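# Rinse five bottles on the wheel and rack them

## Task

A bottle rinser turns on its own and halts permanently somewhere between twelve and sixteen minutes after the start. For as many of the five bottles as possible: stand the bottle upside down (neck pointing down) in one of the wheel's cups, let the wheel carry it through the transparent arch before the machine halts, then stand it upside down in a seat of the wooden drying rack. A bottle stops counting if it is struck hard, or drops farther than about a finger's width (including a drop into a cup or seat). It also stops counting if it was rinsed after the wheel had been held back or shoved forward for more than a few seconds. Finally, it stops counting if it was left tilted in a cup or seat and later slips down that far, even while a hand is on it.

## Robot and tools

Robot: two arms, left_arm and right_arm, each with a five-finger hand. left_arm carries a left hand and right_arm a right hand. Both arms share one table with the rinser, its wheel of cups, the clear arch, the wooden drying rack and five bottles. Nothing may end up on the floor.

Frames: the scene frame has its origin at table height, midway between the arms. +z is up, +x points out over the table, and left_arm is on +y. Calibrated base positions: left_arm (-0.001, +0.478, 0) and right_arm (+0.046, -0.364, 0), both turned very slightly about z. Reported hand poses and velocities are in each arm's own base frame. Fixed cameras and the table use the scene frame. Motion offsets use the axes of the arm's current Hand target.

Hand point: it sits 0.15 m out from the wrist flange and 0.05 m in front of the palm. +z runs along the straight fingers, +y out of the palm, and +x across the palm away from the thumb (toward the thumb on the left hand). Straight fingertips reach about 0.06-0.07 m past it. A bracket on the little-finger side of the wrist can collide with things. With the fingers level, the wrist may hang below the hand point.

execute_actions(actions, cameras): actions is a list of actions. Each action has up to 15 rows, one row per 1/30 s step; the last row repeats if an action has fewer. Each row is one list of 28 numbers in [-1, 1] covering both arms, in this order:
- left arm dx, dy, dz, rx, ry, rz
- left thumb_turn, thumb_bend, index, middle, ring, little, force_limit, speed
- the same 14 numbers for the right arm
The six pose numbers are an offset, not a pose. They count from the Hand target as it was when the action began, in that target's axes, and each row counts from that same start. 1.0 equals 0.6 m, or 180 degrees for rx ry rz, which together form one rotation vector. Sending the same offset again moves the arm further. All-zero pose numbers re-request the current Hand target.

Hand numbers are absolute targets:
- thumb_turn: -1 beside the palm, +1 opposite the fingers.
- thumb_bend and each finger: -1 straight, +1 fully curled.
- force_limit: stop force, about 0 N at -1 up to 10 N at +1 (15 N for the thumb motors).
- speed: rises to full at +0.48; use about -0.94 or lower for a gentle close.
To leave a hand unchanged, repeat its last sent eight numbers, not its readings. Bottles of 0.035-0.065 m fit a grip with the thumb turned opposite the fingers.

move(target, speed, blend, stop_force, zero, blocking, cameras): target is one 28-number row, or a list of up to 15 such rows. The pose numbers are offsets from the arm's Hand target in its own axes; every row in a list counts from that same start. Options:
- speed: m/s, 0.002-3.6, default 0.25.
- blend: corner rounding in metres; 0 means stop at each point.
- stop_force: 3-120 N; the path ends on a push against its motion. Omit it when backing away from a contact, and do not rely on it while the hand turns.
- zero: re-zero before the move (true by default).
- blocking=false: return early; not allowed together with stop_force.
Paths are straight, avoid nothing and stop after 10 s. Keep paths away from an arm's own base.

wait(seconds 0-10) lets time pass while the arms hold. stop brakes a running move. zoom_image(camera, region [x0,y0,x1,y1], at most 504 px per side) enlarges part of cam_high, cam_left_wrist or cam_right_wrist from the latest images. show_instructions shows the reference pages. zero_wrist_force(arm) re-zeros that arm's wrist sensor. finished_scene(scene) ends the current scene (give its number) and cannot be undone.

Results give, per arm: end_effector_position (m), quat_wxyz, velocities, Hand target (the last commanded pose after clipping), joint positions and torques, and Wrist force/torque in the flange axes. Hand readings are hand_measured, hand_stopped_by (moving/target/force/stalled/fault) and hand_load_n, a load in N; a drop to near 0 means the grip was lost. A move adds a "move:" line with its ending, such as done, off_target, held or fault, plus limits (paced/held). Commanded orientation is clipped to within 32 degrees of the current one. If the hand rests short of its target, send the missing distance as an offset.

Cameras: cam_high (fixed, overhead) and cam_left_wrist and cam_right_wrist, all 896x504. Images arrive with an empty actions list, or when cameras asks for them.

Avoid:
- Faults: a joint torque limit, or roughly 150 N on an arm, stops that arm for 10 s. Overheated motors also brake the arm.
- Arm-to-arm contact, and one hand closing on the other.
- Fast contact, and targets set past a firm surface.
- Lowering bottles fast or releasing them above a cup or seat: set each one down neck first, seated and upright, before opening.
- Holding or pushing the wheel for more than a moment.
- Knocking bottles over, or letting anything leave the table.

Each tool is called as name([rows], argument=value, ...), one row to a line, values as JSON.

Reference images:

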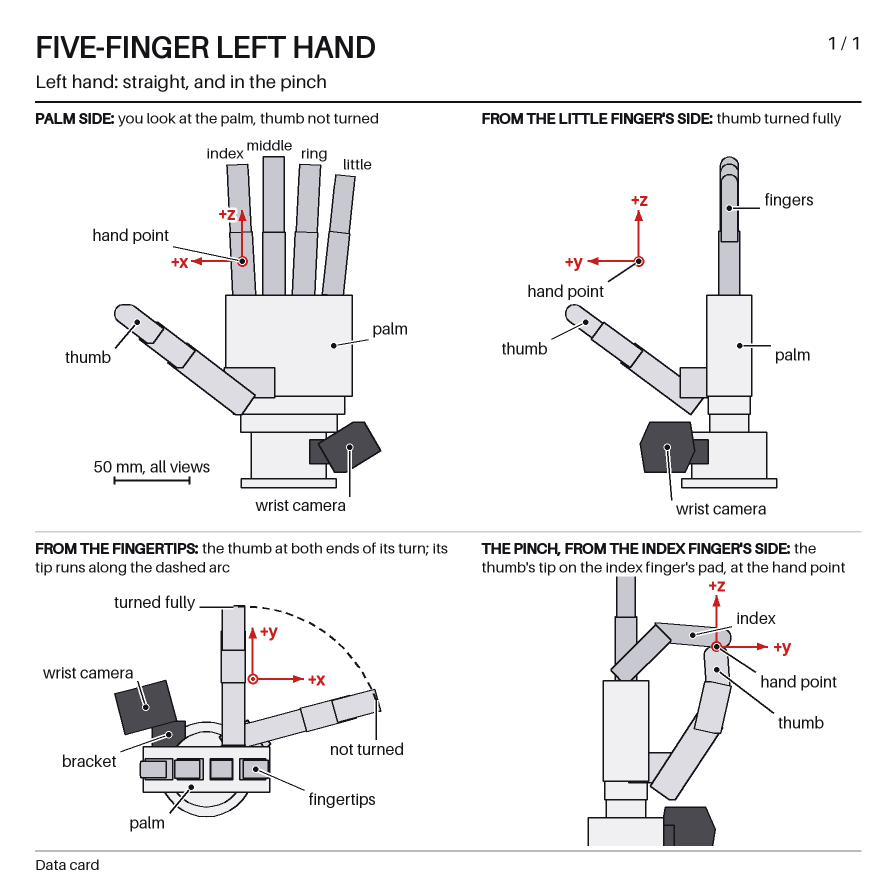

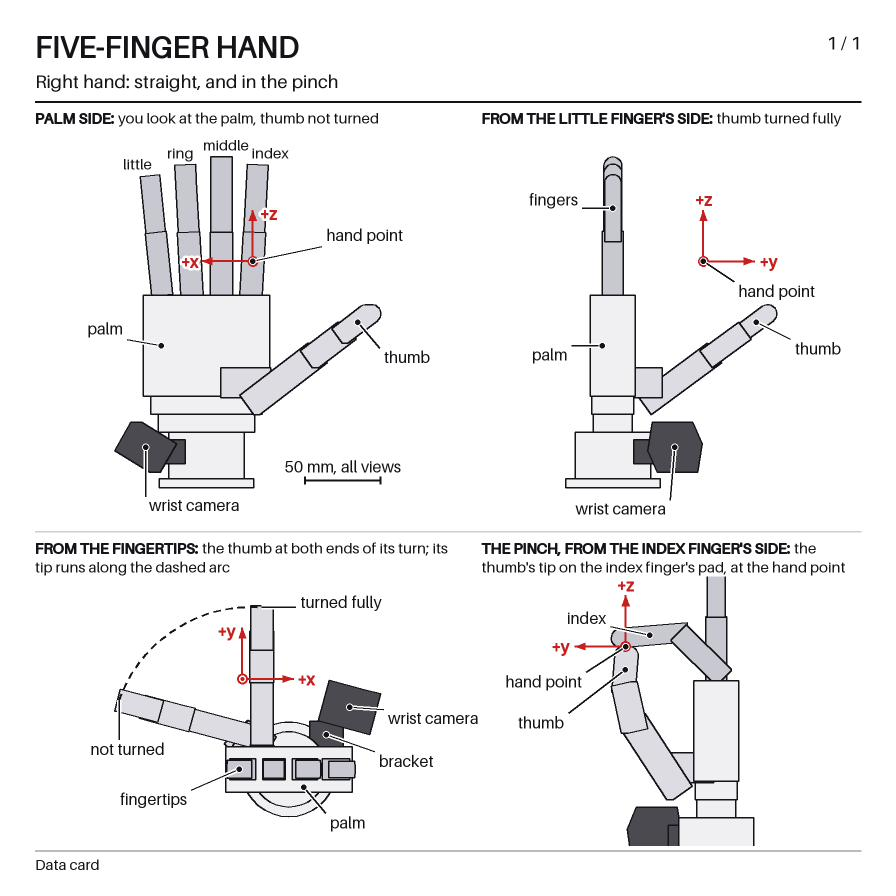

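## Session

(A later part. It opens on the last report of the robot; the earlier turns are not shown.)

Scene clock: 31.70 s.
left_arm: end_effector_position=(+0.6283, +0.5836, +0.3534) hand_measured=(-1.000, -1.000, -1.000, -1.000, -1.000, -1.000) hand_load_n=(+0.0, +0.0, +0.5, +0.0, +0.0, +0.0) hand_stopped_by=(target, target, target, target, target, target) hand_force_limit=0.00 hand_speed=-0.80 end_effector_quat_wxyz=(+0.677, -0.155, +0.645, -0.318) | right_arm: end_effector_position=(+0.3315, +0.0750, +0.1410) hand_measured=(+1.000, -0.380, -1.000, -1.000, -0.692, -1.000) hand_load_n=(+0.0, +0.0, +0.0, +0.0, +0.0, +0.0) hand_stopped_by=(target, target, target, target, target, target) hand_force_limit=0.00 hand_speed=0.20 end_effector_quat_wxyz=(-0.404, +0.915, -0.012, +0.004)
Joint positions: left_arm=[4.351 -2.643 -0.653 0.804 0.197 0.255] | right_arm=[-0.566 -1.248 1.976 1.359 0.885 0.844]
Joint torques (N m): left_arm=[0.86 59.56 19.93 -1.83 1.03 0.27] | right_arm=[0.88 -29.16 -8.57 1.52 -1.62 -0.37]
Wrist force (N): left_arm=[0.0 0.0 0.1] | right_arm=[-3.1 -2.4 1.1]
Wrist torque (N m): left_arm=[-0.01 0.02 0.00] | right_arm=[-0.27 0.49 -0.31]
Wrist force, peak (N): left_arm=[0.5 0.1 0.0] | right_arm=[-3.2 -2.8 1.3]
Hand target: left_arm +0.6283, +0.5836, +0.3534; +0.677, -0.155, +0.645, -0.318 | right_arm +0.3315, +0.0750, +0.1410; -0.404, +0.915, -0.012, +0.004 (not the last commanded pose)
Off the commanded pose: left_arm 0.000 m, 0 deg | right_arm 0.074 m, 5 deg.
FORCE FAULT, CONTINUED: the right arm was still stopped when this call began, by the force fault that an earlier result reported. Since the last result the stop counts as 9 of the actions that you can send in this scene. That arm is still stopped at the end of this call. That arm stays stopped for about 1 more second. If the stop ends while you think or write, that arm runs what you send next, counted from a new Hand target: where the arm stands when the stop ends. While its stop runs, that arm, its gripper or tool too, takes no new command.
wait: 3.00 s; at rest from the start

wait(seconds=1.2)

move([
  [0,0,0,0,0,0,-1,-1,-1,-1,-1,-1,0,-0.8,0.001,-0.040,-0.1045,0,0,0,1,-0.38,-1,-1,-0.99,-1,0,0.2],
  [0,0,0,0,0,0,-1,-1,-1,-1,-1,-1,0,-0.8,-0.0215,0.1847,-0.1505,-0.0147,-0.0153,-0.0157,1,-0.38,-1,-1,-0.99,-1,0,0.2],
], speed=0.2, blend=[0.02,0], cameras=["cam_high","cam_right_wrist"])

zoom_image(camera="cam_high", region=[200, 60, 400, 220])

Scene clock: 33.23 s.
left_arm: end_effector_position=(+0.6283, +0.5836, +0.3534) hand_measured=(-1.000, -1.000, -1.000, -1.000, -1.000, -1.000) hand_load_n=(+0.0, +0.0, +0.0, +0.0, +0.0, +0.0) hand_stopped_by=(target, target, target, target, target, target) hand_force_limit=0.00 hand_speed=-0.80 end_effector_quat_wxyz=(+0.677, -0.155, +0.645, -0.318) | right_arm: end_effector_position=(+0.3315, +0.0750, +0.1410) hand_measured=(+1.000, -0.380, -1.000, -1.000, -0.692, -1.000) hand_load_n=(+0.0, +0.0, +0.0, +0.0, -0.5, -0.5) hand_stopped_by=(target, target, target, target, target, target) hand_force_limit=0.00 hand_speed=0.20 end_effector_quat_wxyz=(-0.404, +0.915, -0.012, +0.004)
Joint positions: left_arm=[4.351 -2.643 -0.653 0.804 0.197 0.255] | right_arm=[-0.566 -1.248 1.976 1.359 0.885 0.844]
Joint torques (N m): left_arm=[1.78 59.33 18.91 -1.91 1 0.32] | right_arm=[1.11 -28.93 -8.07 1.44 -1.63 -0.39]
Wrist force (N): left_arm=[0.1 -0.1 0.1] | right_arm=[-2.8 -2.9 1.0]
Wrist torque (N m): left_arm=[-0.02 -0.01 0.00] | right_arm=[-0.33 0.46 -0.30]
Wrist force, peak (N): left_arm=[0.4 0.3 0.1] | right_arm=[-2.9 -2.9 1.0]
Hand target: left_arm +0.6283, +0.5836, +0.3534; +0.677, -0.155, +0.645, -0.318 | right_arm +0.3315, +0.0750, +0.1410; -0.404, +0.915, -0.012, +0.004 (not the last commanded pose)
Off the commanded pose: left_arm 0.000 m, 0 deg | right_arm 0.074 m, 5 deg.
FORCE FAULT, CONTINUED: the right arm's stop, for the force fault that an earlier result reported, is over. The rest of the stop counts as 1 of the actions that you can send in this scene. During its stop the right arm's controller moved it back a little. That arm's target is now where it stood when the stop ended, not its last command. That arm accepts commands again.
wait: 1.20 s; at rest from the start

Scene clock: 34.87 s.
left_arm: end_effector_position=(+0.6283, +0.5836, +0.3534) hand_measured=(-1.000, -1.000, -1.000, -1.000, -1.000, -1.000) hand_load_n=(+0.0, +0.0, +0.0, +0.0, +0.0, +0.0) hand_stopped_by=(target, target, target, target, target, target) hand_force_limit=0.00 hand_speed=-0.80 end_effector_quat_wxyz=(+0.677, -0.155, +0.645, -0.318) | right_arm: end_effector_position=(+0.3149, -0.0659, +0.1199) hand_measured=(+1.000, -0.380, -1.000, -1.000, -0.990, -1.000) hand_load_n=(+0.0, +0.0, +0.0, +0.0, +0.0, +0.0) hand_stopped_by=(target, target, target, target, target, target) hand_force_limit=0.00 hand_speed=0.20 end_effector_quat_wxyz=(-0.383, +0.923, +0.020, -0.008)
Joint positions: left_arm=[4.351 -2.643 -0.653 0.804 0.197 0.255] | right_arm=[-0.852 -1.143 1.906 1.47 1.112 0.516]
Joint torques (N m): left_arm=[0.69 58.76 20 -1.86 1.23 0.33] | right_arm=[-13.24 -20.48 -20.05 0.9 1.31 -2.34]
Wrist force (N): left_arm=[0.2 0.4 0.0] | right_arm=[-2.6 -2.0 1.2]
Wrist torque (N m): left_arm=[0.05 -0.02 0.00] | right_arm=[-0.27 0.39 -0.10]
Wrist force, peak (N): left_arm=[0.3 0.3 0.3] | right_arm=[-2.8 -3.6 0.8]
Hand target: left_arm +0.6283, +0.5836, +0.3534; +0.677, -0.155, +0.645, -0.318 | right_arm +0.3149, -0.0660, +0.1198; -0.383, +0.923, +0.020, -0.008
Off the commanded pose: left_arm 0.000 m, 0 deg | right_arm 0.000 m, 0 deg.
move: done
camera_calibration:
cam_right_wrist: T_world_to_cam=[[0.319287, -0.665325, -0.674832, -0.0685265], [-0.836367, -0.532666, 0.129448, 0.227794], [-0.445585, 0.523077, -0.726529, 0.374361], [0, 0, 0, 1]] pos_world=[0.379208, -0.120074, 0.196253]
Images, in order (width x height): cam_high 896x504, cam_right_wrist 896x504.

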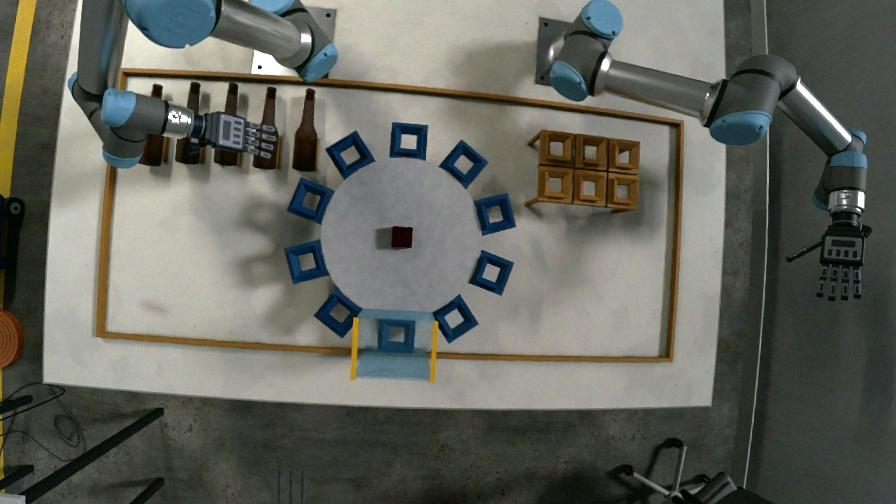

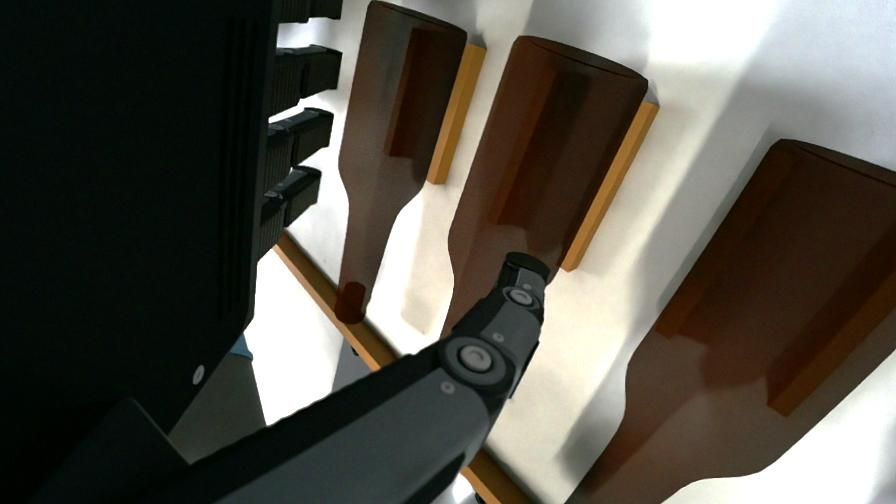

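Scaled by 2.520 from the camera's 896x504 image, which has a finer 1280x720 frame.

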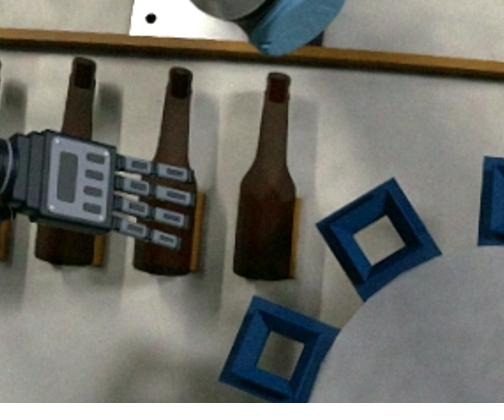

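move([
  [0,0,0,0,0,0,-1,-1,-1,-1,-1,-1,0,-0.8,0,0.0807,0.0841,0,0,0,1,-0.38,-1,-1,-0.99,-1,0,0.2],
  [0,0,0,0,0,0,-1,-1,-1,-1,-1,-1,0,-0.8,0,0.1064,0.1097,0,0,0,1,-0.38,-1,-1,-0.99,-1,0,0.2],
], speed=[0.1,0.03], stop_force=4, cameras=["cam_high","cam_right_wrist"])

zoom_image(camera="cam_high", region=[200, 60, 400, 220])

Scene clock: 38.20 s.
left_arm: end_effector_position=(+0.6283, +0.5836, +0.3534) hand_measured=(-1.000, -1.000, -1.000, -1.000, -1.000, -1.000) hand_load_n=(+0.0, +0.0, +0.0, +0.0, +0.0, +0.0) hand_stopped_by=(target, target, target, target, target, target) hand_force_limit=0.00 hand_speed=-0.80 end_effector_quat_wxyz=(+0.677, -0.155, +0.645, -0.318) | right_arm: end_effector_position=(+0.3148, -0.0645, +0.0314) hand_measured=(+1.000, -0.380, -1.000, -1.000, -0.990, -1.000) hand_load_n=(+0.0, +0.0, +0.5, +0.0, +0.0, +0.0) hand_stopped_by=(target, target, target, target, target, target) hand_force_limit=0.00 hand_speed=0.20 end_effector_quat_wxyz=(-0.383, +0.923, +0.020, -0.008)
Joint positions: left_arm=[4.351 -2.643 -0.653 0.804 0.197 0.255] | right_arm=[-0.849 -0.974 1.949 1.258 1.11 0.518]
Joint torques (N m): left_arm=[0.31 59.51 18.11 -1.77 0.95 0.26] | right_arm=[-7.42 -48.2 -17.37 4.11 0.87 -1.48]
Wrist force (N): left_arm=[0.2 0.2 0.1] | right_arm=[-3.4 -6.6 1.6]
Wrist torque (N m): left_arm=[0.02 -0.02 0.01] | right_arm=[-0.29 0.56 -0.31]
Wrist force, peak (N): left_arm=[0.4 0.0 0.3] | right_arm=[-2.7 -21.1 -4.0]
Hand target: left_arm +0.6283, +0.5836, +0.3534; +0.677, -0.155, +0.645, -0.318 | right_arm +0.3148, -0.0645, +0.0314; -0.383, +0.923, +0.020, -0.008 (not the last commanded pose)
Off the commanded pose: left_arm 0.000 m, 0 deg | right_arm 0.003 m, 0 deg.
move: contact (right_arm); path passed 1 of 2 targets
camera_calibration:
cam_right_wrist: T_world_to_cam=[[0.319354, -0.665256, -0.674869, -0.127232], [-0.836299, -0.532775, 0.129442, 0.239927], [-0.445665, 0.523054, -0.726496, 0.309257], [0, 0, 0, 1]] pos_world=[0.379108, -0.118573, 0.107753]
Images, in order (width x height): cam_high 896x504, cam_right_wrist 896x504.

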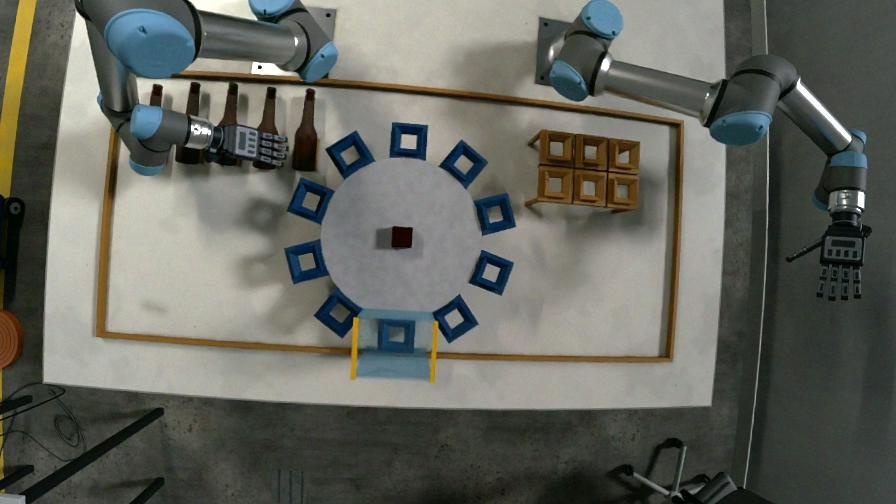

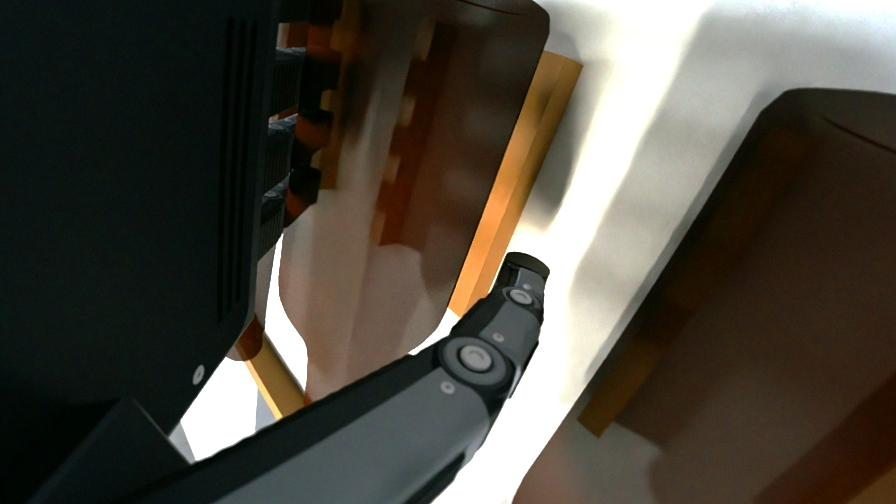

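Scaled by 2.520 from the camera's 896x504 image, which has a finer 1280x720 frame.

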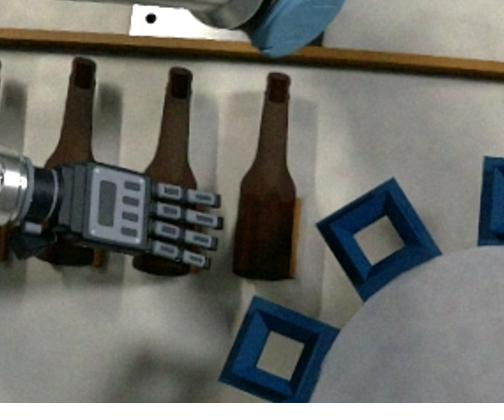

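move(target=[0,0,0,0,0,0,-1,-1,-1,-1,-1,-1,0,-0.8,0,0,0,0,0,0,1,0.3,0.2,0.2,0.2,0.2,0,-0.8], cameras=["cam_high","cam_right_wrist"])

zoom_image(camera="cam_high", region=[200, 60, 400, 220])

Scene clock: 40.00 s.
left_arm: end_effector_position=(+0.6283, +0.5836, +0.3534) hand_measured=(-1.000, -1.000, -1.000, -1.000, -1.000, -1.000) hand_load_n=(+0.0, +0.0, +0.0, +0.0, +0.0, -0.5) hand_stopped_by=(target, target, target, target, target, target) hand_force_limit=0.00 hand_speed=-0.80 end_effector_quat_wxyz=(+0.677, -0.155, +0.645, -0.318) | right_arm: end_effector_position=(+0.3148, -0.0644, +0.0315) hand_measured=(+1.000, -0.070, -0.966, -0.946, -0.936, -0.910) hand_load_n=(+1.5, +7.5, +3.5, +5.5, +3.5, +7.0) hand_stopped_by=(target, force, force, force, force, force) hand_force_limit=0.00 hand_speed=-0.80 end_effector_quat_wxyz=(-0.383, +0.923, +0.020, -0.008)
Joint positions: left_arm=[4.351 -2.643 -0.653 0.804 0.197 0.255] | right_arm=[-0.849 -0.974 1.949 1.259 1.11 0.518]
Joint torques (N m): left_arm=[0.02 58.79 19.78 -2.01 1.01 0.25] | right_arm=[-14.12 -30.92 -17.04 -6.24 5.92 -0.37]
Wrist force (N): left_arm=[0.2 0.0 0.1] | right_arm=[-0.5 -33.0 1.3]
Wrist torque (N m): left_arm=[-0.01 -0.03 0.01] | right_arm=[0.21 0.69 -1.23]
Wrist force, peak (N): left_arm=[0.3 0.3 0.1] | right_arm=[0.6 -34.1 0.5]
Hand target: left_arm +0.6283, +0.5836, +0.3534; +0.677, -0.155, +0.645, -0.318 | right_arm +0.3148, -0.0645, +0.0314; -0.383, +0.923, +0.020, -0.008
Off the commanded pose: left_arm 0.000 m, 0 deg | right_arm 0.000 m, 0 deg.
move: done
camera_calibration:
cam_right_wrist: T_world_to_cam=[[0.319218, -0.6651, -0.675086, -0.127138], [-0.836298, -0.532775, 0.129446, 0.239927], [-0.445763, 0.523252, -0.726294, 0.309295], [0, 0, 0, 1]] pos_world=[0.379108, -0.118572, 0.107752]
Images, in order (width x height): cam_high 896x504, cam_right_wrist 896x504.

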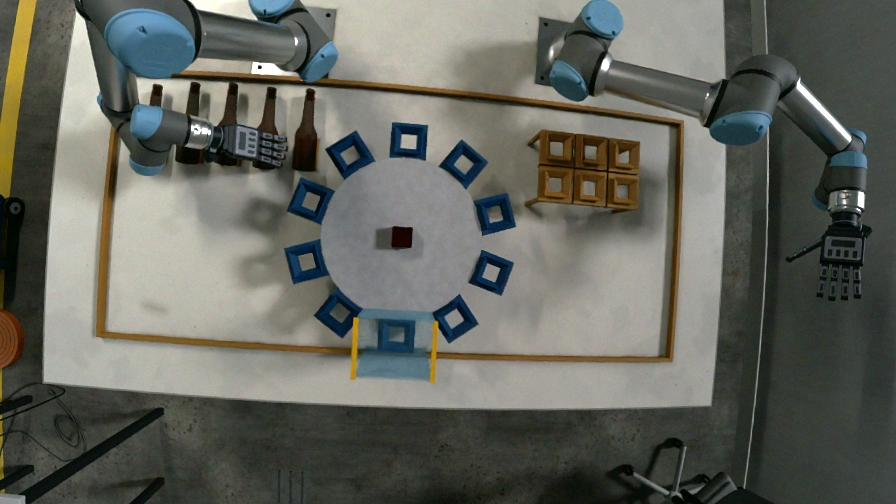

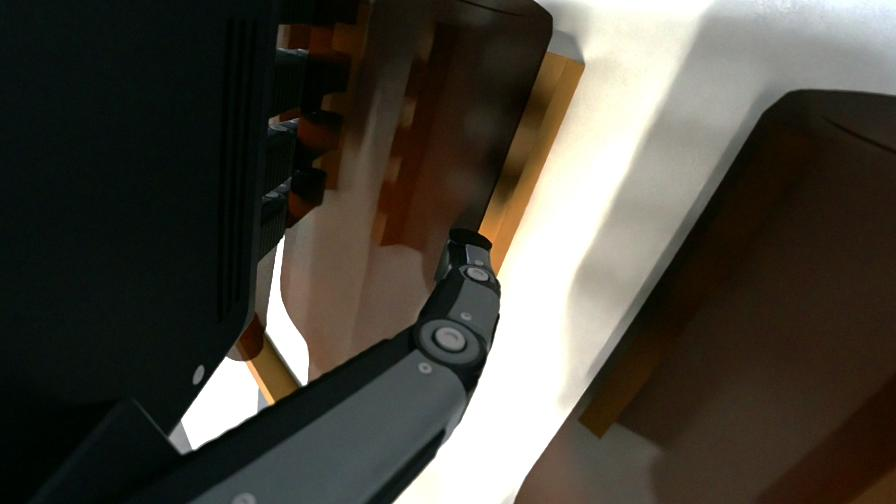

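Scaled by 2.520 from the camera's 896x504 image, which has a finer 1280x720 frame.

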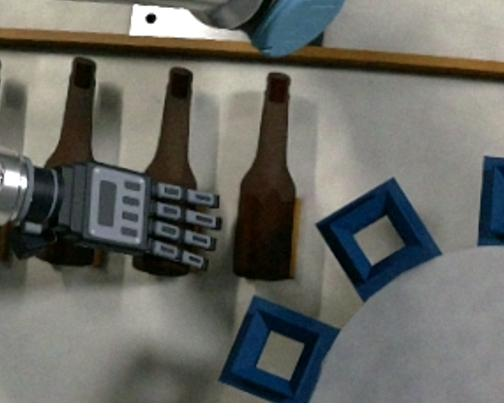

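move([
  [0,0,0,0,0,0,-1,-1,-1,-1,-1,-1,0,-0.8,0,0,0,0,0,0,1,-0.7,-1,-1,-1,-1,0,0],
  [0,0,0,0,0,0,-1,-1,-1,-1,-1,-1,0,-0.8,0,-0.0589,-0.0589,0,0,0,1,-0.7,-0.7,-0.7,-0.7,-0.7,0,0],
], speed=0.1)

Scene clock: 43.70 s.
left_arm: end_effector_position=(+0.6283, +0.5836, +0.3534) hand_measured=(-1.000, -1.000, -1.000, -1.000, -1.000, -1.000) hand_load_n=(+0.0, +0.0, +0.0, +0.0, +0.0, +0.0) hand_stopped_by=(target, target, target, target, target, target) hand_force_limit=0.00 hand_speed=-0.80 end_effector_quat_wxyz=(+0.677, -0.155, +0.645, -0.318) | right_arm: end_effector_position=(+0.3148, -0.0645, +0.0814) hand_measured=(+1.000, -0.700, -0.700, -0.700, -0.700, -0.700) hand_load_n=(+0.0, +0.0, +0.0, +0.0, +0.0, +0.0) hand_stopped_by=(target, target, target, target, target, target) hand_force_limit=0.00 hand_speed=0.00 end_effector_quat_wxyz=(-0.383, +0.923, +0.020, -0.008)
Joint positions: left_arm=[4.351 -2.643 -0.653 0.804 0.197 0.255] | right_arm=[-0.85 -1.074 1.932 1.375 1.11 0.517]
Joint torques (N m): left_arm=[-0.49 59.45 19.92 -2.09 1.01 0.36] | right_arm=[-12.1 -47.49 -15.63 5.1 0.59 -2.4]
Wrist force (N): left_arm=[0.2 0.3 0.2] | right_arm=[-4.6 -3.0 1.3]
Wrist torque (N m): left_arm=[0.03 -0.02 0.00] | right_arm=[-0.42 0.69 -0.39]
Wrist force, peak (N): left_arm=[0.4 0.3 0.1] | right_arm=[-0.2 -33.3 1.0]
Hand target: left_arm +0.6283, +0.5836, +0.3534; +0.677, -0.155, +0.645, -0.318 | right_arm +0.3148, -0.0645, +0.0814; -0.383, +0.923, +0.020, -0.008
Off the commanded pose: left_arm 0.000 m, 0 deg | right_arm 0.000 m, 0 deg.
move: done

move([
  [0,0,0,0,0,0,-1,-1,-1,-1,-1,-1,0,-0.8,0,0.0005,0.035,0,0,0,1,-0.7,-0.7,-0.7,-0.7,-0.7,0,0],
  [0,0,0,0,0,0,-1,-1,-1,-1,-1,-1,0,-0.8,0,0.038,0.0725,0,0,0,1,-0.7,-0.7,-0.7,-0.7,-0.7,0,0],
], speed=[0.1,0.03], stop_force=4, cameras=["cam_high","cam_right_wrist"])

zoom_image(camera="cam_right_wrist", region=[220, 0, 620, 400])

Scene clock: 46.43 s.
left_arm: end_effector_position=(+0.6283, +0.5836, +0.3534) hand_measured=(-1.000, -1.000, -1.000, -1.000, -1.000, -1.000) hand_load_n=(+0.0, +0.0, +0.0, +0.0, +0.0, +0.0) hand_stopped_by=(target, target, target, target, target, target) hand_force_limit=0.00 hand_speed=-0.80 end_effector_quat_wxyz=(+0.677, -0.155, +0.645, -0.318) | right_arm: end_effector_position=(+0.3142, -0.0499, +0.0346) hand_measured=(+1.000, -0.700, -0.700, -0.700, -0.700, -0.700) hand_load_n=(+0.0, +0.0, +0.0, +0.0, +0.0, +0.0) hand_stopped_by=(target, target, target, target, target, target) hand_force_limit=0.00 hand_speed=0.00 end_effector_quat_wxyz=(-0.383, +0.923, +0.020, -0.008)
Joint positions: left_arm=[4.351 -2.643 -0.653 0.804 0.197 0.255] | right_arm=[-0.825 -0.993 1.97 1.246 1.095 0.54]
Joint torques (N m): left_arm=[0.67 59.08 19.2 -2.34 1.25 0.43] | right_arm=[9.42 -23.19 -1.69 1.13 -2.26 1.78]
Wrist force (N): left_arm=[0.2 0.1 0.1] | right_arm=[-4.8 -3.2 0.8]
Wrist torque (N m): left_arm=[0.02 -0.03 0.01] | right_arm=[-0.42 0.75 -0.43]
Wrist force, peak (N): left_arm=[0.3 0.4 0.2] | right_arm=[-5.0 -3.2 1.4]
Hand target: left_arm +0.6283, +0.5836, +0.3534; +0.677, -0.155, +0.645, -0.318 | right_arm +0.3142, -0.0499, +0.0346; -0.383, +0.923, +0.020, -0.008
Off the commanded pose: left_arm 0.000 m, 0 deg | right_arm 0.000 m, 0 deg.
move: done
camera_calibration:
cam_right_wrist: T_world_to_cam=[[0.319268, -0.665258, -0.674908, -0.115199], [-0.836344, -0.532702, 0.129449, 0.246827], [-0.445641, 0.523126, -0.726459, 0.3036], [0, 0, 0, 1]] pos_world=[0.378508, -0.103973, 0.110853]
Images, in order (width x height): cam_high 896x504, cam_right_wrist 896x504.

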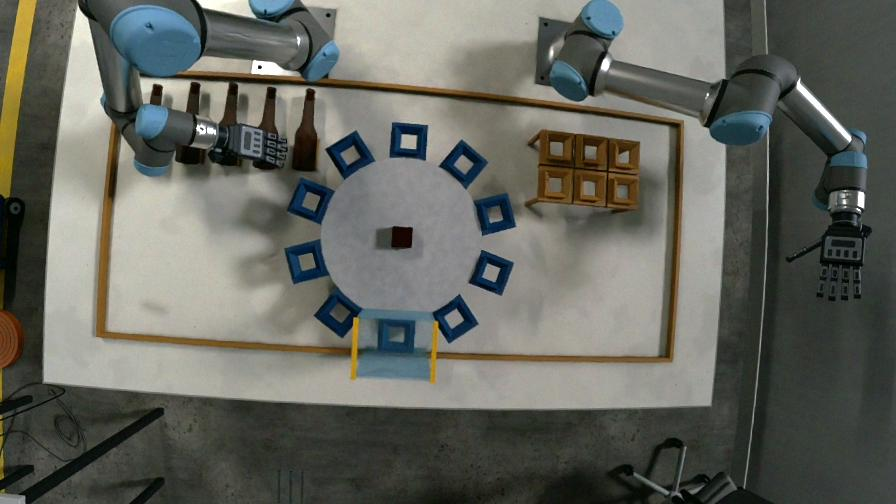

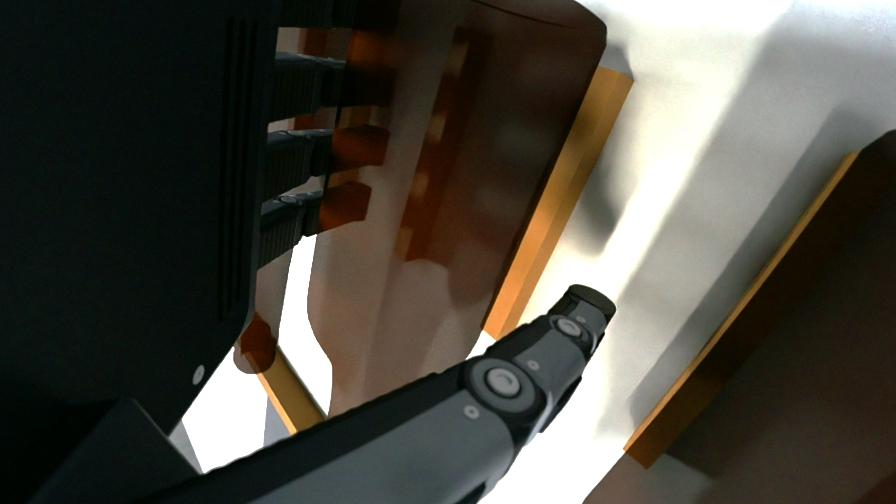

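Scaled by 1.260 from the camera's 896x504 image, which has a finer 1280x720 frame.

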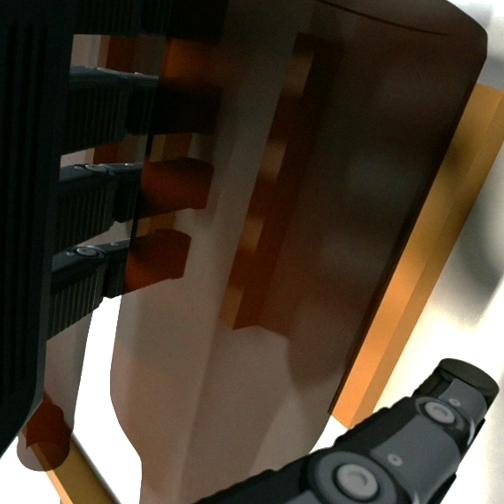

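move(target=[0,0,0,0,0,0,-1,-1,-1,-1,-1,-1,0,-0.8,0,0,0,0,0,0,1,0.3,0.2,0.2,0.2,0.2,-0.5,-0.85], cameras=["cam_high","cam_right_wrist"])

zoom_image(camera="cam_right_wrist", region=[220, 0, 620, 400])

Scene clock: 48.47 s.
left_arm: end_effector_position=(+0.6283, +0.5836, +0.3534) hand_measured=(-1.000, -1.000, -1.000, -1.000, -1.000, -1.000) hand_load_n=(+0.0, +0.5, +0.0, +0.0, +0.0, +0.0) hand_stopped_by=(target, target, target, target, target, target) hand_force_limit=0.00 hand_speed=-0.80 end_effector_quat_wxyz=(+0.677, -0.155, +0.645, -0.318) | right_arm: end_effector_position=(+0.3142, -0.0498, +0.0346) hand_measured=(+1.000, -0.388, -0.576, -0.550, -0.506, -0.452) hand_load_n=(+0.5, +5.5, +2.0, +0.0, +0.0, +1.0) hand_stopped_by=(target, force, force, force, force, force) hand_force_limit=-0.50 hand_speed=-0.85 end_effector_quat_wxyz=(-0.383, +0.923, +0.020, -0.008)
Joint positions: left_arm=[4.351 -2.643 -0.653 0.804 0.197 0.255] | right_arm=[-0.825 -0.993 1.97 1.246 1.095 0.54]
Joint torques (N m): left_arm=[-0.08 60.04 19.44 -2.1 1.42 0.41] | right_arm=[-3.37 -24.16 -16.56 2.73 0.49 0.14]
Wrist force (N): left_arm=[0.2 -0.1 0.1] | right_arm=[-4.7 -2.3 1.7]
Wrist torque (N m): left_arm=[-0.02 -0.03 0.02] | right_arm=[-0.42 0.73 -0.43]
Wrist force, peak (N): left_arm=[0.3 0.2 0.2] | right_arm=[-4.4 -8.6 3.3]
Hand target: left_arm +0.6283, +0.5836, +0.3534; +0.677, -0.155, +0.645, -0.318 | right_arm +0.3142, -0.0499, +0.0346; -0.383, +0.923, +0.020, -0.008
Off the commanded pose: left_arm 0.000 m, 0 deg | right_arm 0.000 m, 0 deg.
move: done
camera_calibration:
cam_right_wrist: T_world_to_cam=[[0.319354, -0.665256, -0.674869, -0.115236], [-0.836299, -0.532775, 0.129442, 0.246803], [-0.445665, 0.523054, -0.726496, 0.303605], [0, 0, 0, 1]] pos_world=[0.378508, -0.103973, 0.110853]
Images, in order (width x height): cam_high 896x504, cam_right_wrist 896x504.

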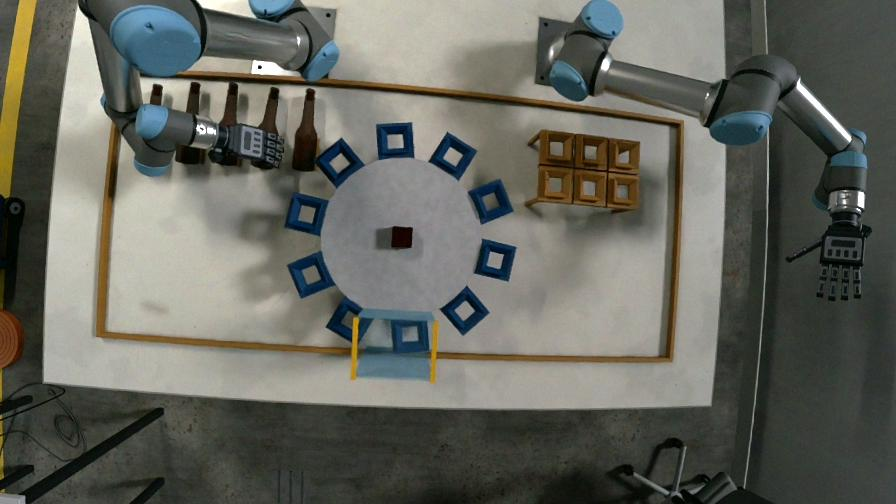

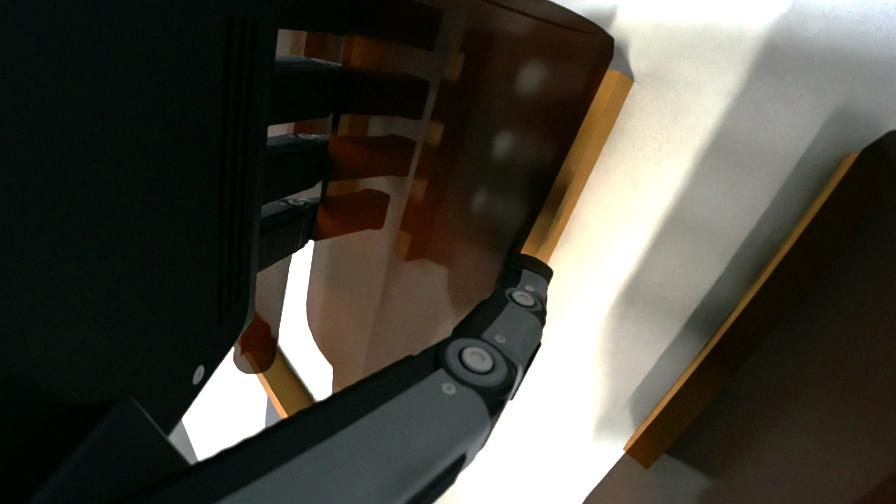

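Scaled by 1.260 from the camera's 896x504 image, which has a finer 1280x720 frame.

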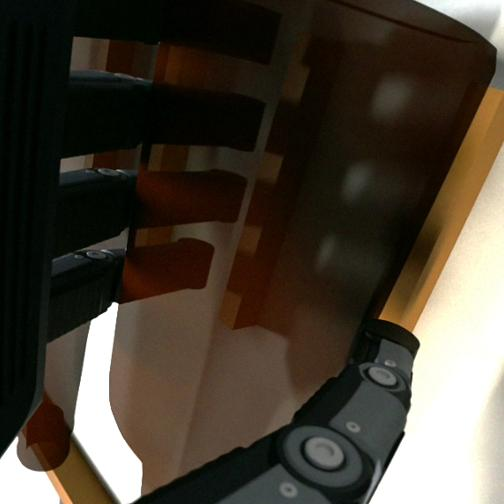

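move([
  [0,0,0,0,0,0,-1,-1,-1,-1,-1,-1,0,-0.8,0,0,0,0,0,0,1,0.35,0.25,0.25,0.25,0.25,0,-0.85],
  [0,0,0,0,0,0,-1,-1,-1,-1,-1,-1,0,-0.8,0,-0.0353,-0.0353,0,0,0,1,0.35,0.25,0.25,0.25,0.25,0,-0.85],
], speed=0.06, cameras=["cam_right_wrist"])

Scene clock: 50.47 s.
left_arm: end_effector_position=(+0.6283, +0.5836, +0.3534) hand_measured=(-1.000, -1.000, -1.000, -1.000, -1.000, -1.000) hand_load_n=(+0.0, +0.0, +0.0, -0.5, +0.0, +0.0) hand_stopped_by=(target, target, target, target, target, target) hand_force_limit=0.00 hand_speed=-0.80 end_effector_quat_wxyz=(+0.677, -0.155, +0.645, -0.318) | right_arm: end_effector_position=(+0.3142, -0.0499, +0.0644) hand_measured=(+1.000, -0.386, -0.564, -0.510, -0.482, -0.426) hand_load_n=(+3.5, +14.5, +0.0, +7.0, +0.0, +2.0) hand_stopped_by=(target, force, force, force, force, force) hand_force_limit=0.00 hand_speed=-0.85 end_effector_quat_wxyz=(-0.383, +0.923, +0.020, -0.008)
Joint positions: left_arm=[4.351 -2.643 -0.653 0.804 0.197 0.255] | right_arm=[-0.825 -1.054 1.961 1.317 1.095 0.54]
Joint torques (N m): left_arm=[-0.46 59.61 19.98 -2.44 1.04 0.38] | right_arm=[-11.15 -46.75 -17.76 5.81 -2.07 -1.86]
Wrist force (N): left_arm=[0.1 0.0 0.0] | right_arm=[-4.6 -1.2 2.8]
Wrist torque (N m): left_arm=[-0.01 -0.02 0.01] | right_arm=[-0.39 0.72 -0.41]
Wrist force, peak (N): left_arm=[0.4 -0.2 0.1] | right_arm=[-4.5 -18.0 3.1]
Hand target: left_arm +0.6283, +0.5836, +0.3534; +0.677, -0.155, +0.645, -0.318 | right_arm +0.3142, -0.0499, +0.0645; -0.383, +0.923, +0.020, -0.008
Off the commanded pose: left_arm 0.000 m, 0 deg | right_arm 0.000 m, 0 deg.
move: done
camera_calibration:
cam_right_wrist: T_world_to_cam=[[0.319212, -0.665239, -0.674953, -0.0951239], [-0.836348, -0.532688, 0.12948, 0.242914], [-0.445674, 0.523164, -0.726412, 0.32531], [0, 0, 0, 1]] pos_world=[0.378508, -0.104073, 0.140652]
Images, in order (width x height): cam_right_wrist 896x504.

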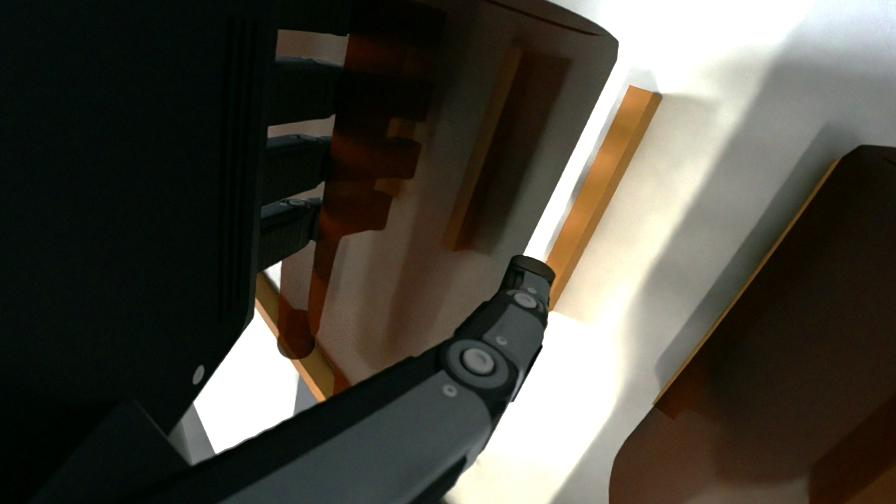

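move(target=[0,0,0,0,0,0,-1,-1,-1,-1,-1,-1,0,-0.8,0,-0.0353,-0.0353,0,0,0,1,0.35,0.3,0.3,0.3,0.3,0.2,-0.85], speed=0.1, cameras=["cam_right_wrist","cam_high"])

zoom_image(camera="cam_high", region=[200, 60, 400, 220])

Scene clock: 51.67 s.
left_arm: end_effector_position=(+0.6283, +0.5836, +0.3534) hand_measured=(-1.000, -1.000, -1.000, -1.000, -1.000, -1.000) hand_load_n=(+0.0, +0.0, +0.0, +0.0, +0.0, +0.0) hand_stopped_by=(target, target, target, target, target, target) hand_force_limit=0.00 hand_speed=-0.80 end_effector_quat_wxyz=(+0.677, -0.155, +0.645, -0.318) | right_arm: end_effector_position=(+0.3142, -0.0499, +0.0944) hand_measured=(+1.000, -0.390, -0.526, -0.510, -0.428, -0.386) hand_load_n=(+9.0, +28.5, +5.5, +0.0, +13.0, +3.0) hand_stopped_by=(target, force, force, force, force, force) hand_force_limit=0.20 hand_speed=-0.85 end_effector_quat_wxyz=(-0.383, +0.923, +0.020, -0.008)
Joint positions: left_arm=[4.351 -2.643 -0.653 0.804 0.197 0.255] | right_arm=[-0.825 -1.112 1.946 1.39 1.095 0.539]
Joint torques (N m): left_arm=[0.66 60.78 19.33 -2.3 1.01 0.41] | right_arm=[-11.27 -45.59 -18.17 5.62 0.09 -1.6]
Wrist force (N): left_arm=[0.2 0.0 -0.1] | right_arm=[-4.8 -1.1 2.8]
Wrist torque (N m): left_arm=[0.01 -0.03 0.01] | right_arm=[-0.37 0.72 -0.40]
Wrist force, peak (N): left_arm=[0.3 0.1 0.2] | right_arm=[-5.3 -1.2 2.9]
Hand target: left_arm +0.6283, +0.5836, +0.3534; +0.677, -0.155, +0.645, -0.318 | right_arm +0.3142, -0.0499, +0.0945; -0.383, +0.923, +0.020, -0.008
Off the commanded pose: left_arm 0.000 m, 0 deg | right_arm 0.000 m, 0 deg.
move: done
camera_calibration:
cam_right_wrist: T_world_to_cam=[[0.319212, -0.665239, -0.674953, -0.0748753], [-0.836348, -0.532688, 0.12948, 0.23903], [-0.445674, 0.523164, -0.726412, 0.347102], [0, 0, 0, 1]] pos_world=[0.378508, -0.104073, 0.170652]
Images, in order (width x height): cam_high 896x504, cam_right_wrist 896x504.

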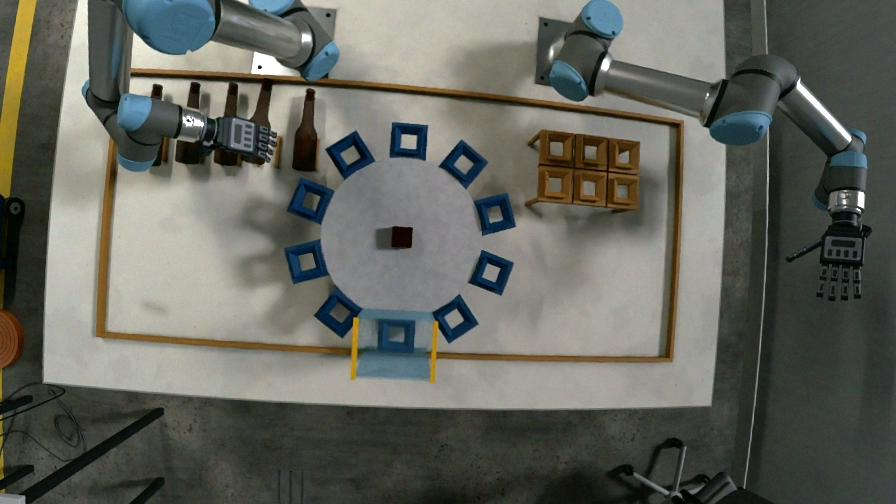

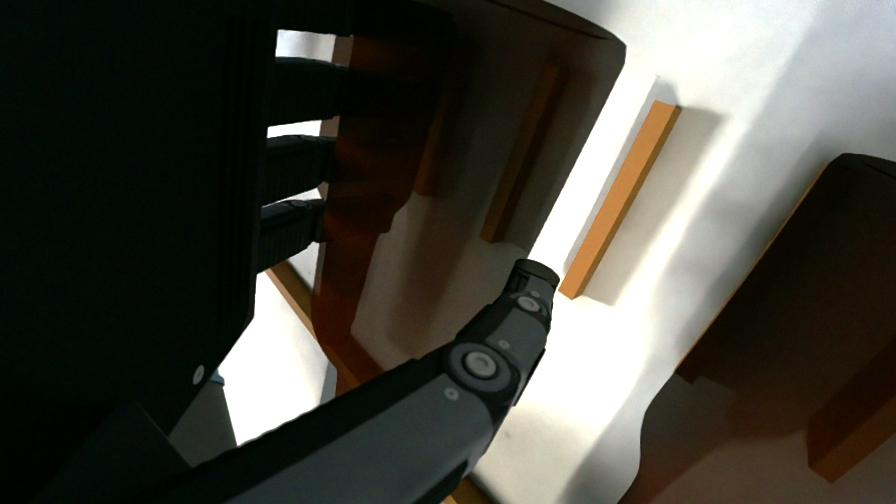

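Scaled by 2.520 from the camera's 896x504 image, which has a finer 1280x720 frame.

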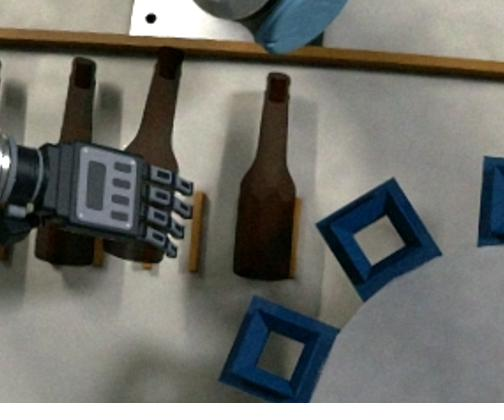

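zoom_image(camera="cam_right_wrist", region=[240, 0, 660, 400])

Scaled by 1.200 from the camera's 896x504 image, which has a finer 1280x720 frame.

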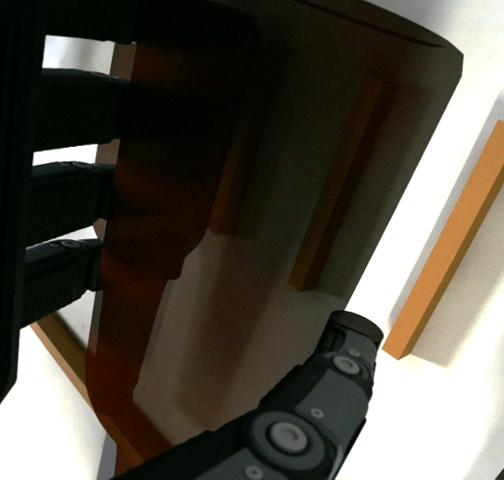

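move([
  [0,0,0,0,0,0,-1,-1,-1,-1,-1,-1,0,-0.8,0.0813,-0.3692,-0.2085,-0.0169,0.3185,-0.3757,1,0.35,0.3,0.3,0.3,0.3,0.2,-0.85],
  [0,0,0,0,0,0,-1,-1,-1,-1,-1,-1,0,-0.8,0.2897,-0.5132,-0.1343,-0.0169,0.3185,-0.3757,1,0.35,0.3,0.3,0.3,0.3,0.2,-0.85],
], speed=0.35, blend=[0.04,0], cameras=["cam_right_wrist","cam_high"])

zoom_image(camera="cam_high", region=[220, 80, 440, 300])

Scene clock: 61.97 s.
left_arm: end_effector_position=(+0.6283, +0.5836, +0.3534) hand_measured=(-1.000, -1.000, -1.000, -1.000, -1.000, -1.000) hand_load_n=(+0.0, +0.0, +0.0, +0.0, +0.0, +0.0) hand_stopped_by=(target, target, target, target, target, target) hand_force_limit=0.00 hand_speed=-0.80 end_effector_quat_wxyz=(+0.677, -0.155, +0.645, -0.318) | right_arm: end_effector_position=(+0.4805, +0.1173, +0.3694) hand_measured=(+1.000, -0.390, -0.526, -0.510, -0.428, -0.386) hand_load_n=(+10.0, +28.5, +6.5, +0.0, +13.5, +2.5) hand_stopped_by=(target, force, force, force, force, force) hand_force_limit=0.20 hand_speed=-0.85 end_effector_quat_wxyz=(-0.298, +0.624, +0.336, +0.639)
Joint positions: left_arm=[4.351 -2.643 -0.653 0.804 0.197 0.255] | right_arm=[-0.649 -1.519 2.301 1.859 0.011 -1.128]
Joint torques (N m): left_arm=[0.47 61.84 20.32 -2.4 1.37 0.57] | right_arm=[8.98 -4.55 -21.11 -0.77 0.71 1.84]
Wrist force (N): left_arm=[0.0 0.0 0.1] | right_arm=[-6.9 -3.8 1.3]
Wrist torque (N m): left_arm=[0.00 0.00 0.00] | right_arm=[-0.72 1.05 -0.53]
Wrist force, peak (N): left_arm=[0.4 0.3 0.0] | right_arm=[-7.4 -3.7 1.4]
Hand target: left_arm +0.6283, +0.5836, +0.3534; +0.677, -0.155, +0.645, -0.318 | right_arm +0.4809, +0.1178, +0.3694; -0.265, +0.663, +0.333, +0.616
Off the commanded pose: left_arm 0.000 m, 0 deg | right_arm 0.001 m, 6 deg.
move: off_target (right_arm)
camera_calibration:
cam_right_wrist: T_world_to_cam=[[0.752367, -0.56118, 0.344994, -0.428205], [-0.0199633, -0.542897, -0.839562, 0.398471], [0.658442, 0.624771, -0.419661, -0.122308], [0, 0, 0, 1]] pos_world=[0.410655, 0.0524434, 0.43094]
Images, in order (width x height): cam_high 896x504, cam_right_wrist 896x504.

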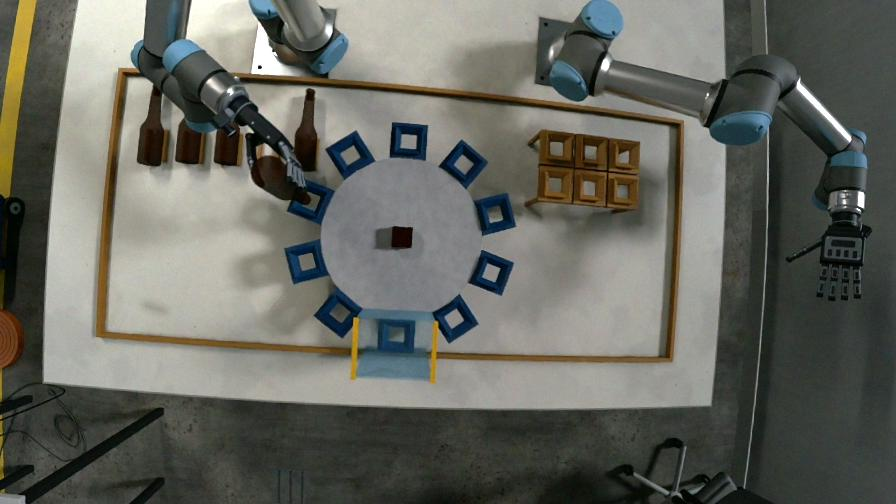

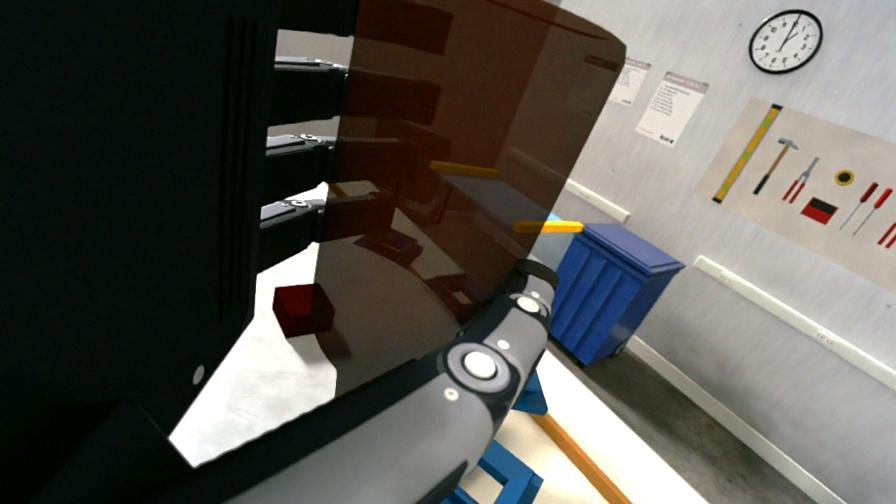

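Scaled by 2.291 from the camera's 896x504 image, which has a finer 1280x720 frame.

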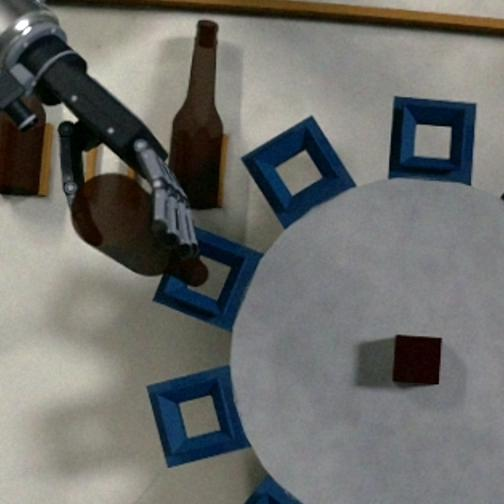

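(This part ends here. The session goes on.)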